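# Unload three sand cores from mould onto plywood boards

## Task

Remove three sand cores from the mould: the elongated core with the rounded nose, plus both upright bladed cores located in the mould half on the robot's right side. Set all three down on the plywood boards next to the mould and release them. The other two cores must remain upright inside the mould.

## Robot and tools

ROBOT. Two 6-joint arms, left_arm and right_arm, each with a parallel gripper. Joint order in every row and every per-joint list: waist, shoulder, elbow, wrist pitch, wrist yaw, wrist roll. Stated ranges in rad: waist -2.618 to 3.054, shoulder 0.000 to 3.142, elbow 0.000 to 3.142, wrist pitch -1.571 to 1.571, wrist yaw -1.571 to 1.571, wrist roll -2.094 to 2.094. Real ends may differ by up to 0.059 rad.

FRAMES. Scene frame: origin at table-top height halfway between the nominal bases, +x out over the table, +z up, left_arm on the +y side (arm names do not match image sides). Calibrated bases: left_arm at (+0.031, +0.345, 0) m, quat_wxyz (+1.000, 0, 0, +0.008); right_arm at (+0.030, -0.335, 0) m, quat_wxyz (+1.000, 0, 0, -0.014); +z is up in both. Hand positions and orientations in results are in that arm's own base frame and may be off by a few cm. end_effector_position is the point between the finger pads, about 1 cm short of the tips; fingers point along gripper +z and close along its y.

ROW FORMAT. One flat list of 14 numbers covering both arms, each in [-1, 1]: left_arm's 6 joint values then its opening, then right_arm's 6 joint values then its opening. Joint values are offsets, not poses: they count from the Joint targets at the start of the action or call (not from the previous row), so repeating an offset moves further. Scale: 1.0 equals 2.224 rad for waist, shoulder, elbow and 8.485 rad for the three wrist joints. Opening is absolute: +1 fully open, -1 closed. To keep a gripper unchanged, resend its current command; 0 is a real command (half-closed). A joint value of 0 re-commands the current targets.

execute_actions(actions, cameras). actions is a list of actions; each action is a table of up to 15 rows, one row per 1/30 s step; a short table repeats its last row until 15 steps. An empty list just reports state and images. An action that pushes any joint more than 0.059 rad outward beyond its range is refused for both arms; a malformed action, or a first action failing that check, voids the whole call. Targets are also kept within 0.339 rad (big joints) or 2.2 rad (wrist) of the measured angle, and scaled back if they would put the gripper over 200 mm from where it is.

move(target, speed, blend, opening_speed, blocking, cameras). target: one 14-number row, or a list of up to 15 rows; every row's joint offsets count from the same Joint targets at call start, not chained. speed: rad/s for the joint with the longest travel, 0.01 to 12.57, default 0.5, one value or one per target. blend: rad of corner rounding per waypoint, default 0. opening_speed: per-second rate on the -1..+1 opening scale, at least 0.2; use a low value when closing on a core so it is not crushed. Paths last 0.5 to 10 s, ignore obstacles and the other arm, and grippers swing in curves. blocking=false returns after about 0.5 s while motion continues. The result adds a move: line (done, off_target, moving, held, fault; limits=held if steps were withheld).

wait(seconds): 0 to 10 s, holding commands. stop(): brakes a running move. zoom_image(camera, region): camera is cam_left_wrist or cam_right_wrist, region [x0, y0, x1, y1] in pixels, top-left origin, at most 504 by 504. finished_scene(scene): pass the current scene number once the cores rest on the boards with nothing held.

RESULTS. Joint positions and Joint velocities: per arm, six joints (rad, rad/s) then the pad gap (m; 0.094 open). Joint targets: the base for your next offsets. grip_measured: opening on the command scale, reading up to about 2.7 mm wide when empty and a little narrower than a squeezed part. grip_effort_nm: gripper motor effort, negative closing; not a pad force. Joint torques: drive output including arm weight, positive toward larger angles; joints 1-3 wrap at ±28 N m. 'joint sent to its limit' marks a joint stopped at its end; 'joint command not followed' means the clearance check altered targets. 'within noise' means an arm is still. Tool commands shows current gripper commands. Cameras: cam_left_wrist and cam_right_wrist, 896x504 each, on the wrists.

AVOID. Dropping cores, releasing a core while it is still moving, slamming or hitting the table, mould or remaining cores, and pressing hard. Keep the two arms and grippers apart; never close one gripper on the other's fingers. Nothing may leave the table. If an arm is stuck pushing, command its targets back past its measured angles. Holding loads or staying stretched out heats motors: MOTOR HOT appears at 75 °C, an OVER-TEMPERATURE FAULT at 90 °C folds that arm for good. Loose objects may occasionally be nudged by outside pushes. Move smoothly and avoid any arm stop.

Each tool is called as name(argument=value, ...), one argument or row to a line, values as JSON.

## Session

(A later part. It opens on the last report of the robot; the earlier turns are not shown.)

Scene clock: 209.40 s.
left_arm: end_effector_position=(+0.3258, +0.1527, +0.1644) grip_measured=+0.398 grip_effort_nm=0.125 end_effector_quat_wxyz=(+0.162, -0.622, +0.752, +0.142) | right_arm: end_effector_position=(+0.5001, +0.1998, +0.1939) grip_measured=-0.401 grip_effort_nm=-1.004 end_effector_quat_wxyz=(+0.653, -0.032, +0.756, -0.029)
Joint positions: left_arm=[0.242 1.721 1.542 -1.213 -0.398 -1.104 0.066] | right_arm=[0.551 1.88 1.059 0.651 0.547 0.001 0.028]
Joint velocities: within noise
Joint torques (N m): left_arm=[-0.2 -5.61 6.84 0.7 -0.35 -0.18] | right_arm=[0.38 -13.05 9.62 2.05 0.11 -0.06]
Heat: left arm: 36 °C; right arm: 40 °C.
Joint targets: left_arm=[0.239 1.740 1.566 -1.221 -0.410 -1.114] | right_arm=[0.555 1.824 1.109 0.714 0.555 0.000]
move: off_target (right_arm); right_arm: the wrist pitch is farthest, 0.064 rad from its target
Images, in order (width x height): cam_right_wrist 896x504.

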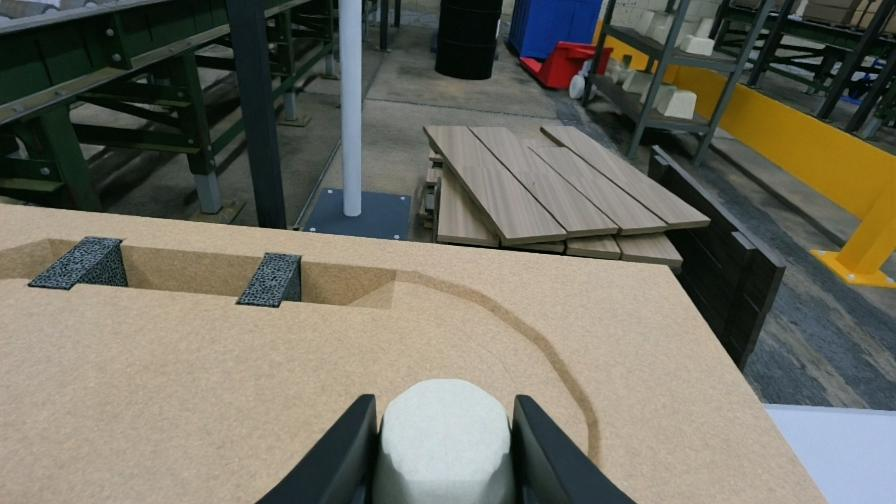

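move(
  target=[0, 0, 0, 0, 0, 0, 0.4, 0, -0.009, 0, 0.02, 0, 0, -0.55],
  speed=0.15,
  cameras=["cam_right_wrist"],
)

Scene clock: 214.93 s.
left_arm: end_effector_position=(+0.3258, +0.1527, +0.1644) grip_measured=+0.398 grip_effort_nm=0.115 end_effector_quat_wxyz=(+0.162, -0.622, +0.752, +0.142) | right_arm: end_effector_position=(+0.5010, +0.1996, +0.2335) grip_measured=-0.401 grip_effort_nm=-0.999 end_effector_quat_wxyz=(+0.702, -0.003, +0.712, -0.003)
Joint positions: left_arm=[0.242 1.721 1.542 -1.213 -0.398 -1.104 0.066] | right_arm=[0.551 1.862 1.059 0.787 0.551 0 0.028]
Joint velocities: within noise
Joint torques (N m): left_arm=[-0.2 -5.6 6.91 0.71 -0.37 -0.15] | right_arm=[0.34 -13.04 9.66 2.37 0.03 -0.05]
Heat: left arm: 36 °C; right arm: 44 °C.
Joint targets: left_arm=[0.239 1.740 1.566 -1.221 -0.410 -1.114] | right_arm=[0.555 1.804 1.109 0.884 0.555 0.000]
move: off_target (right_arm); right_arm: the wrist pitch is farthest, 0.097 rad from its target
Images, in order (width x height): cam_right_wrist 896x504.

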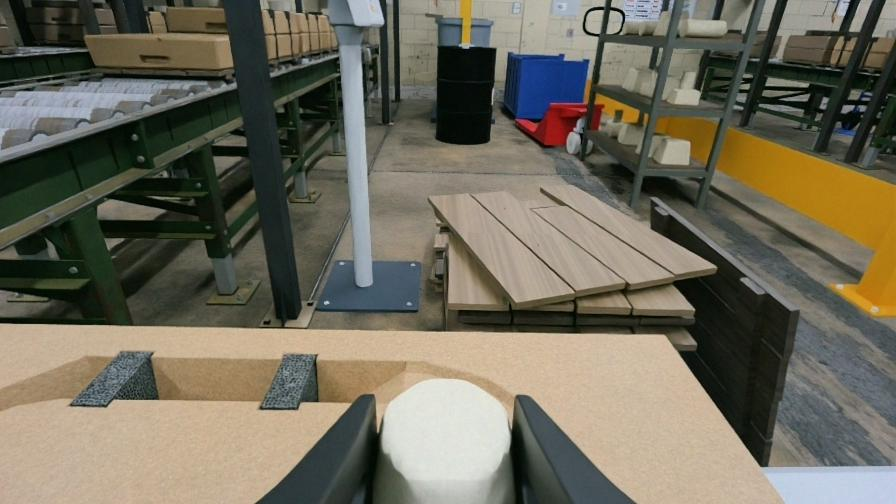

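move(
  target=[
    [0, 0, 0, 0, 0, 0, 0.4, -0.3395, -0.1817, -0.049, -0.0747, -0.0471, -0.0118, -0.55],
    [0, 0, 0, 0, 0, 0, 0.4, -0.4519, -0.3608, 0, -0.2032, -0.0654, -0.0236, -0.55],
    [0, 0, 0, 0, 0, 0, 0.4, -0.4519, -0.0621, 0.1232, -0.2503, -0.0654, -0.053, -0.55],
  ],
  speed=[0.6, 0.7, 0.5],
  blend=[0.1, 0.05, 0],
  cameras=["cam_right_wrist"],
)

Scene clock: 227.17 s.
left_arm: end_effector_position=(+0.3258, +0.1527, +0.1644) grip_measured=+0.398 grip_effort_nm=0.125 end_effector_quat_wxyz=(+0.162, -0.622, +0.752, +0.142) | right_arm: end_effector_position=(+0.2761, -0.1306, +0.1106) grip_measured=-0.401 grip_effort_nm=-1.004 end_effector_quat_wxyz=(+0.014, +0.001, +1.000, -0.008)
Joint positions: left_arm=[0.242 1.721 1.542 -1.213 -0.398 -1.104 0.066] | right_arm=[-0.444 1.672 1.343 -1.211 0.002 -0.441 0.028]
Joint velocities: within noise
Joint torques (N m): left_arm=[-0.24 -5.65 6.82 0.69 -0.34 -0.17] | right_arm=[-0.58 -6.69 8.4 -0.11 -0.04 -0.15]
Heat: left arm: 36 °C; right arm: 43 °C.
Joint targets: left_arm=[0.239 1.740 1.566 -1.221 -0.410 -1.114] | right_arm=[-0.450 1.666 1.383 -1.240 0.000 -0.450]
move: off_target (right_arm); right_arm: the elbow is farthest, 0.040 rad from its target
Images, in order (width x height): cam_right_wrist 896x504.

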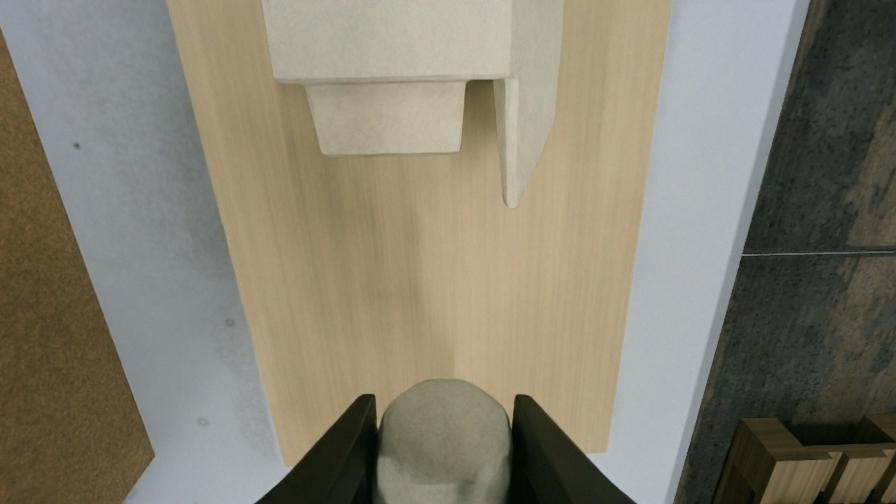

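move(
  target=[0, 0, 0, 0, 0, 0, 0.4, 0, 0.0166, -0.0899, 0.0226, 0, 0, -0.55],
  speed=0.25,
  cameras=["cam_right_wrist"],
)

Scene clock: 237.93 s.
left_arm: end_effector_position=(+0.3258, +0.1527, +0.1644) grip_measured=+0.398 grip_effort_nm=0.134 end_effector_quat_wxyz=(+0.162, -0.622, +0.752, +0.142) | right_arm: end_effector_position=(+0.2693, -0.1273, +0.0623) grip_measured=-0.401 grip_effort_nm=-1.004 end_effector_quat_wxyz=(+0.001, +0.001, +1.000, -0.001)
Joint positions: left_arm=[0.242 1.721 1.542 -1.213 -0.398 -1.104 0.066] | right_arm=[-0.444 1.704 1.184 -1.049 0.002 -0.442 0.028]
Joint velocities: within noise
Joint torques (N m): left_arm=[-0.25 -5.57 6.89 0.69 -0.34 -0.16] | right_arm=[-0.59 -6.38 4.89 0.09 -0.02 -0.11]
Heat: left arm: 36 °C; right arm: 40 °C.
Joint targets: left_arm=[0.239 1.740 1.566 -1.221 -0.410 -1.114] | right_arm=[-0.450 1.703 1.183 -1.048 0.000 -0.449]
move: done
Images, in order (width x height): cam_right_wrist 896x504.

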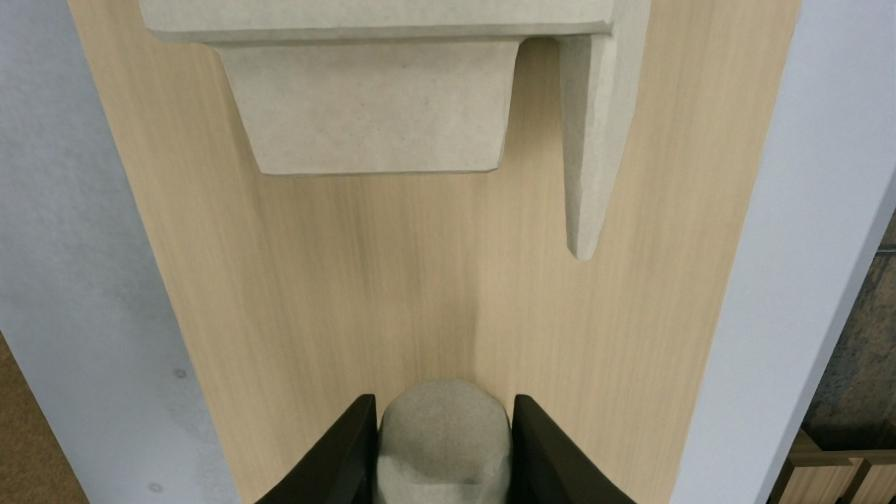

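move(
  target=[0, 0, 0, 0, 0, 0, 0.4, 0, 0.0225, 0.0036, 0.0046, 0, 0, -0.55],
  speed=0.1,
  cameras=["cam_right_wrist"],
)

Scene clock: 242.70 s.
left_arm: end_effector_position=(+0.3258, +0.1527, +0.1644) grip_measured=+0.398 grip_effort_nm=0.125 end_effector_quat_wxyz=(+0.162, -0.622, +0.752, +0.142) | right_arm: end_effector_position=(+0.2755, -0.1303, +0.0488) grip_measured=-0.401 grip_effort_nm=-0.999 end_effector_quat_wxyz=(-0.003, +0.001, +1.000, +0.000)
Joint positions: left_arm=[0.242 1.721 1.542 -1.213 -0.398 -1.104 0.066] | right_arm=[-0.444 1.752 1.184 -1.009 0.002 -0.443 0.028]
Joint velocities: within noise
Joint torques (N m): left_arm=[-0.28 -5.61 6.87 0.68 -0.33 -0.18] | right_arm=[-0.57 -6.54 5.42 0.1 -0.03 -0.11]
Heat: left arm: 36 °C; right arm: 39 °C.
Joint targets: left_arm=[0.239 1.740 1.566 -1.221 -0.410 -1.114] | right_arm=[-0.450 1.753 1.191 -1.009 0.000 -0.450]
move: done
Images, in order (width x height): cam_right_wrist 896x504.

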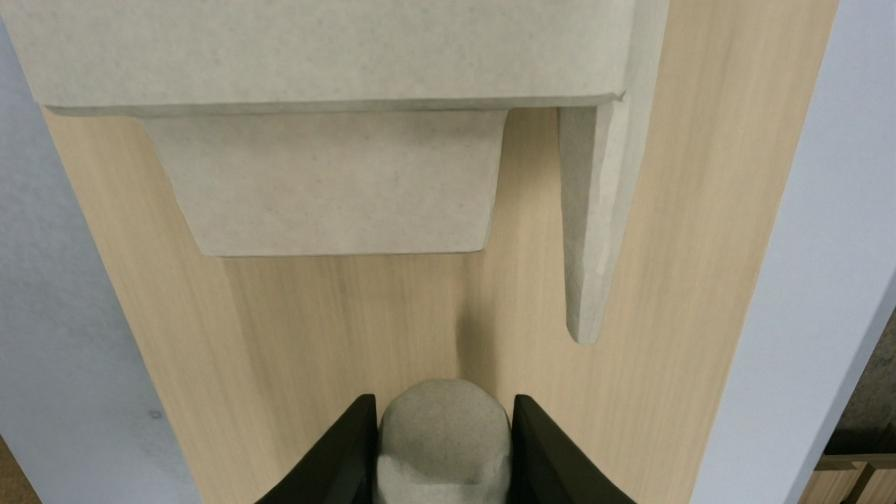

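move(
  target=[0, 0, 0, 0, 0, 0, 0.4, 0, 0.003, -0.0059, 0.0023, 0, 0, -0.55],
  speed=0.1,
  cameras=[],
)

move(
  target=[0, 0, 0, 0, 0, 0, 0.4, 0, 0.003, -0.0059, 0.0023, 0, 0, -0.55],
  speed=0.1,
  cameras=["cam_right_wrist"],
)

Scene clock: 246.40 s.
left_arm: end_effector_position=(+0.3258, +0.1527, +0.1644) grip_measured=+0.398 grip_effort_nm=0.120 end_effector_quat_wxyz=(+0.162, -0.622, +0.752, +0.142) | right_arm: end_effector_position=(+0.2782, -0.1316, +0.0478) grip_measured=-0.401 grip_effort_nm=-1.004 end_effector_quat_wxyz=(+0.001, +0.001, +1.000, -0.002)
Joint positions: left_arm=[0.242 1.721 1.542 -1.213 -0.398 -1.104 0.066] | right_arm=[-0.444 1.755 1.184 -0.996 0.002 -0.443 0.028]
Joint velocities: within noise
Joint torques (N m): left_arm=[-0.2 -5.65 6.82 0.68 -0.33 -0.18] | right_arm=[-0.59 -6.34 4.45 0.18 -0.02 -0.12]
Heat: left arm: 36 °C; right arm: 39 °C.
Joint targets: left_arm=[0.239 1.740 1.566 -1.221 -0.410 -1.114] | right_arm=[-0.450 1.760 1.178 -0.990 0.000 -0.450]
move: done
No camera images: "cameras" was empty.

Scene clock: 247.10 s.
left_arm: end_effector_position=(+0.3258, +0.1527, +0.1644) grip_measured=+0.398 grip_effort_nm=0.120 end_effector_quat_wxyz=(+0.162, -0.622, +0.752, +0.142) | right_arm: end_effector_position=(+0.2789, -0.1317, +0.0455) grip_measured=-0.401 grip_effort_nm=-0.999 end_effector_quat_wxyz=(+0.004, +0.001, +1.000, -0.003)
Joint positions: left_arm=[0.242 1.721 1.542 -1.213 -0.398 -1.104 0.066] | right_arm=[-0.444 1.755 1.175 -0.981 0.001 -0.443 0.028]
Joint velocities: within noise
Joint torques (N m): left_arm=[-0.21 -5.59 6.9 0.68 -0.36 -0.18] | right_arm=[-0.59 -5.83 4.12 0.21 -0.03 -0.12]
Heat: left arm: 36 °C; right arm: 39 °C.
Joint targets: left_arm=[0.239 1.740 1.566 -1.221 -0.410 -1.114] | right_arm=[-0.450 1.766 1.165 -0.970 0.000 -0.450]
move: done
Images, in order (width x height): cam_right_wrist 896x504.

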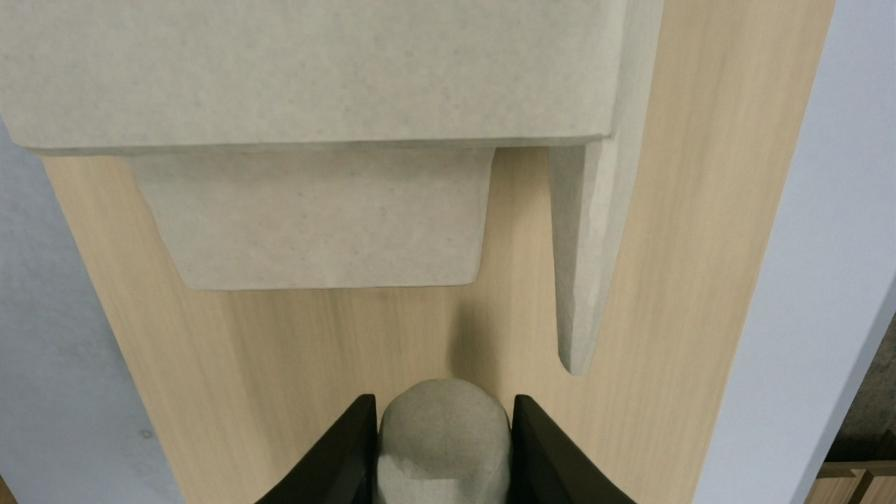

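move(
  target=[
    [0, 0, 0, 0, 0, 0, 0.4, 0, 0.002, -0.0059, 0.0015, 0, 0, -0.55],
    [0, 0, 0, 0, 0, 0, 0.4, 0, 0.002, -0.0059, 0.0015, 0, 0, -0.1],
  ],
  speed=0.1,
  opening_speed=0.4,
  cameras=["cam_right_wrist"],
)

Scene clock: 252.63 s.
left_arm: end_effector_position=(+0.3258, +0.1527, +0.1644) grip_measured=+0.398 grip_effort_nm=0.125 end_effector_quat_wxyz=(+0.162, -0.622, +0.752, +0.142) | right_arm: end_effector_position=(+0.2787, -0.1315, +0.0408) grip_measured=-0.103 grip_effort_nm=0.178 end_effector_quat_wxyz=(+0.004, +0.001, +1.000, -0.002)
Joint positions: left_arm=[0.242 1.721 1.542 -1.213 -0.398 -1.104 0.066] | right_arm=[-0.444 1.761 1.162 -0.962 0 -0.443 0.042]
Joint velocities: within noise
Joint torques (N m): left_arm=[-0.18 -5.67 6.83 0.69 -0.34 -0.19] | right_arm=[-0.58 -5.9 4.16 0.17 -0.02 -0.12]
Heat: left arm: 36 °C; right arm: 38 °C.
Joint targets: left_arm=[0.239 1.740 1.566 -1.221 -0.410 -1.114] | right_arm=[-0.450 1.771 1.152 -0.957 0.000 -0.450]
move: done
Images, in order (width x height): cam_right_wrist 896x504.

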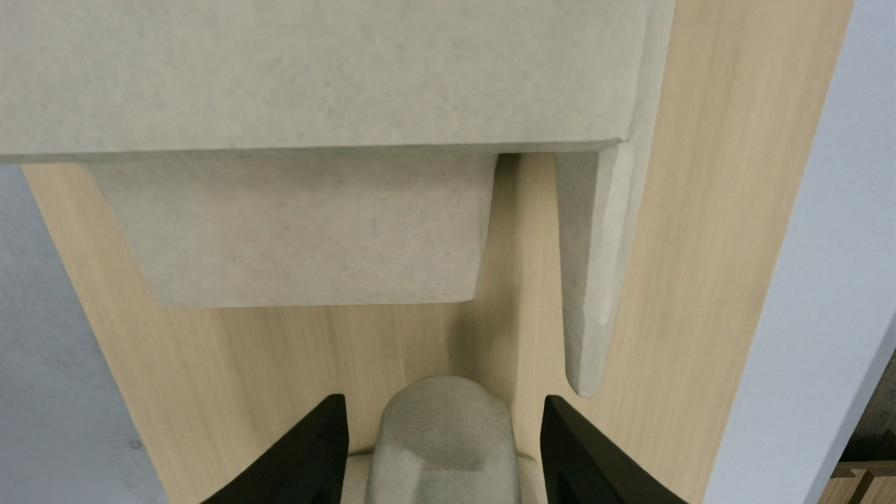

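move(
  target=[
    [0, 0, 0, 0, 0, 0, 0.4, 0, -0.0301, 0.1229, -0.0395, 0, 0, -0.1],
    [0, 0, 0, 0, 0, 0, 0.4, -0.02, -0.0301, 0.3, -0.069, 0, 0, -0.1],
  ],
  speed=[0.3, 0.8],
  cameras=["cam_right_wrist"],
)

Scene clock: 259.00 s.
left_arm: end_effector_position=(+0.3258, +0.1527, +0.1644) grip_measured=+0.398 grip_effort_nm=0.120 end_effector_quat_wxyz=(+0.162, -0.622, +0.752, +0.142) | right_arm: end_effector_position=(+0.2906, -0.1534, +0.2104) grip_measured=-0.103 grip_effort_nm=0.178 end_effector_quat_wxyz=(+0.052, +0.023, +0.998, -0.026)
Joint positions: left_arm=[0.242 1.721 1.542 -1.213 -0.398 -1.104 0.066] | right_arm=[-0.488 1.723 1.796 -1.528 0 -0.443 0.042]
Joint velocities: within noise
Joint torques (N m): left_arm=[-0.24 -5.59 6.87 0.69 -0.34 -0.18] | right_arm=[-0.62 -8.06 6.84 0.17 -0.03 -0.1]
Heat: left arm: 36 °C; right arm: 38 °C.
Joint targets: left_arm=[0.239 1.740 1.566 -1.221 -0.410 -1.114] | right_arm=[-0.495 1.704 1.819 -1.543 0.000 -0.450]
move: done
Images, in order (width x height): cam_right_wrist 896x504.

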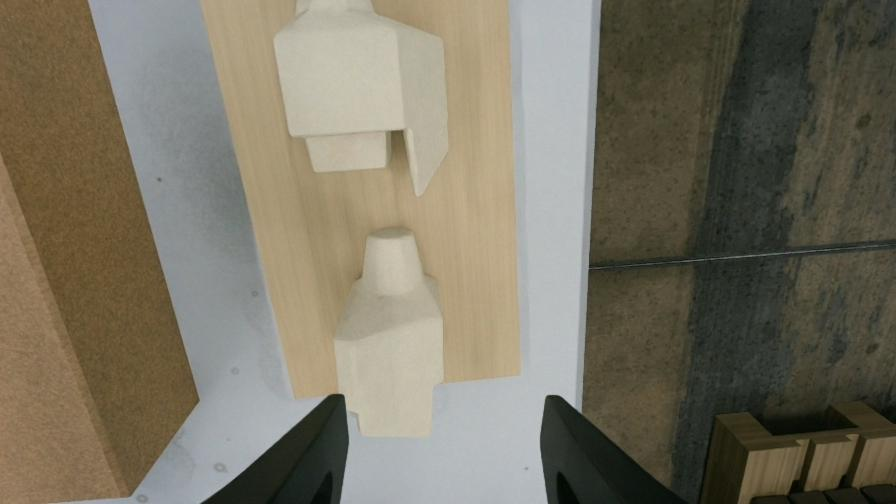

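finished_scene(
  scene=2,
)

The scene is finished: the task was done.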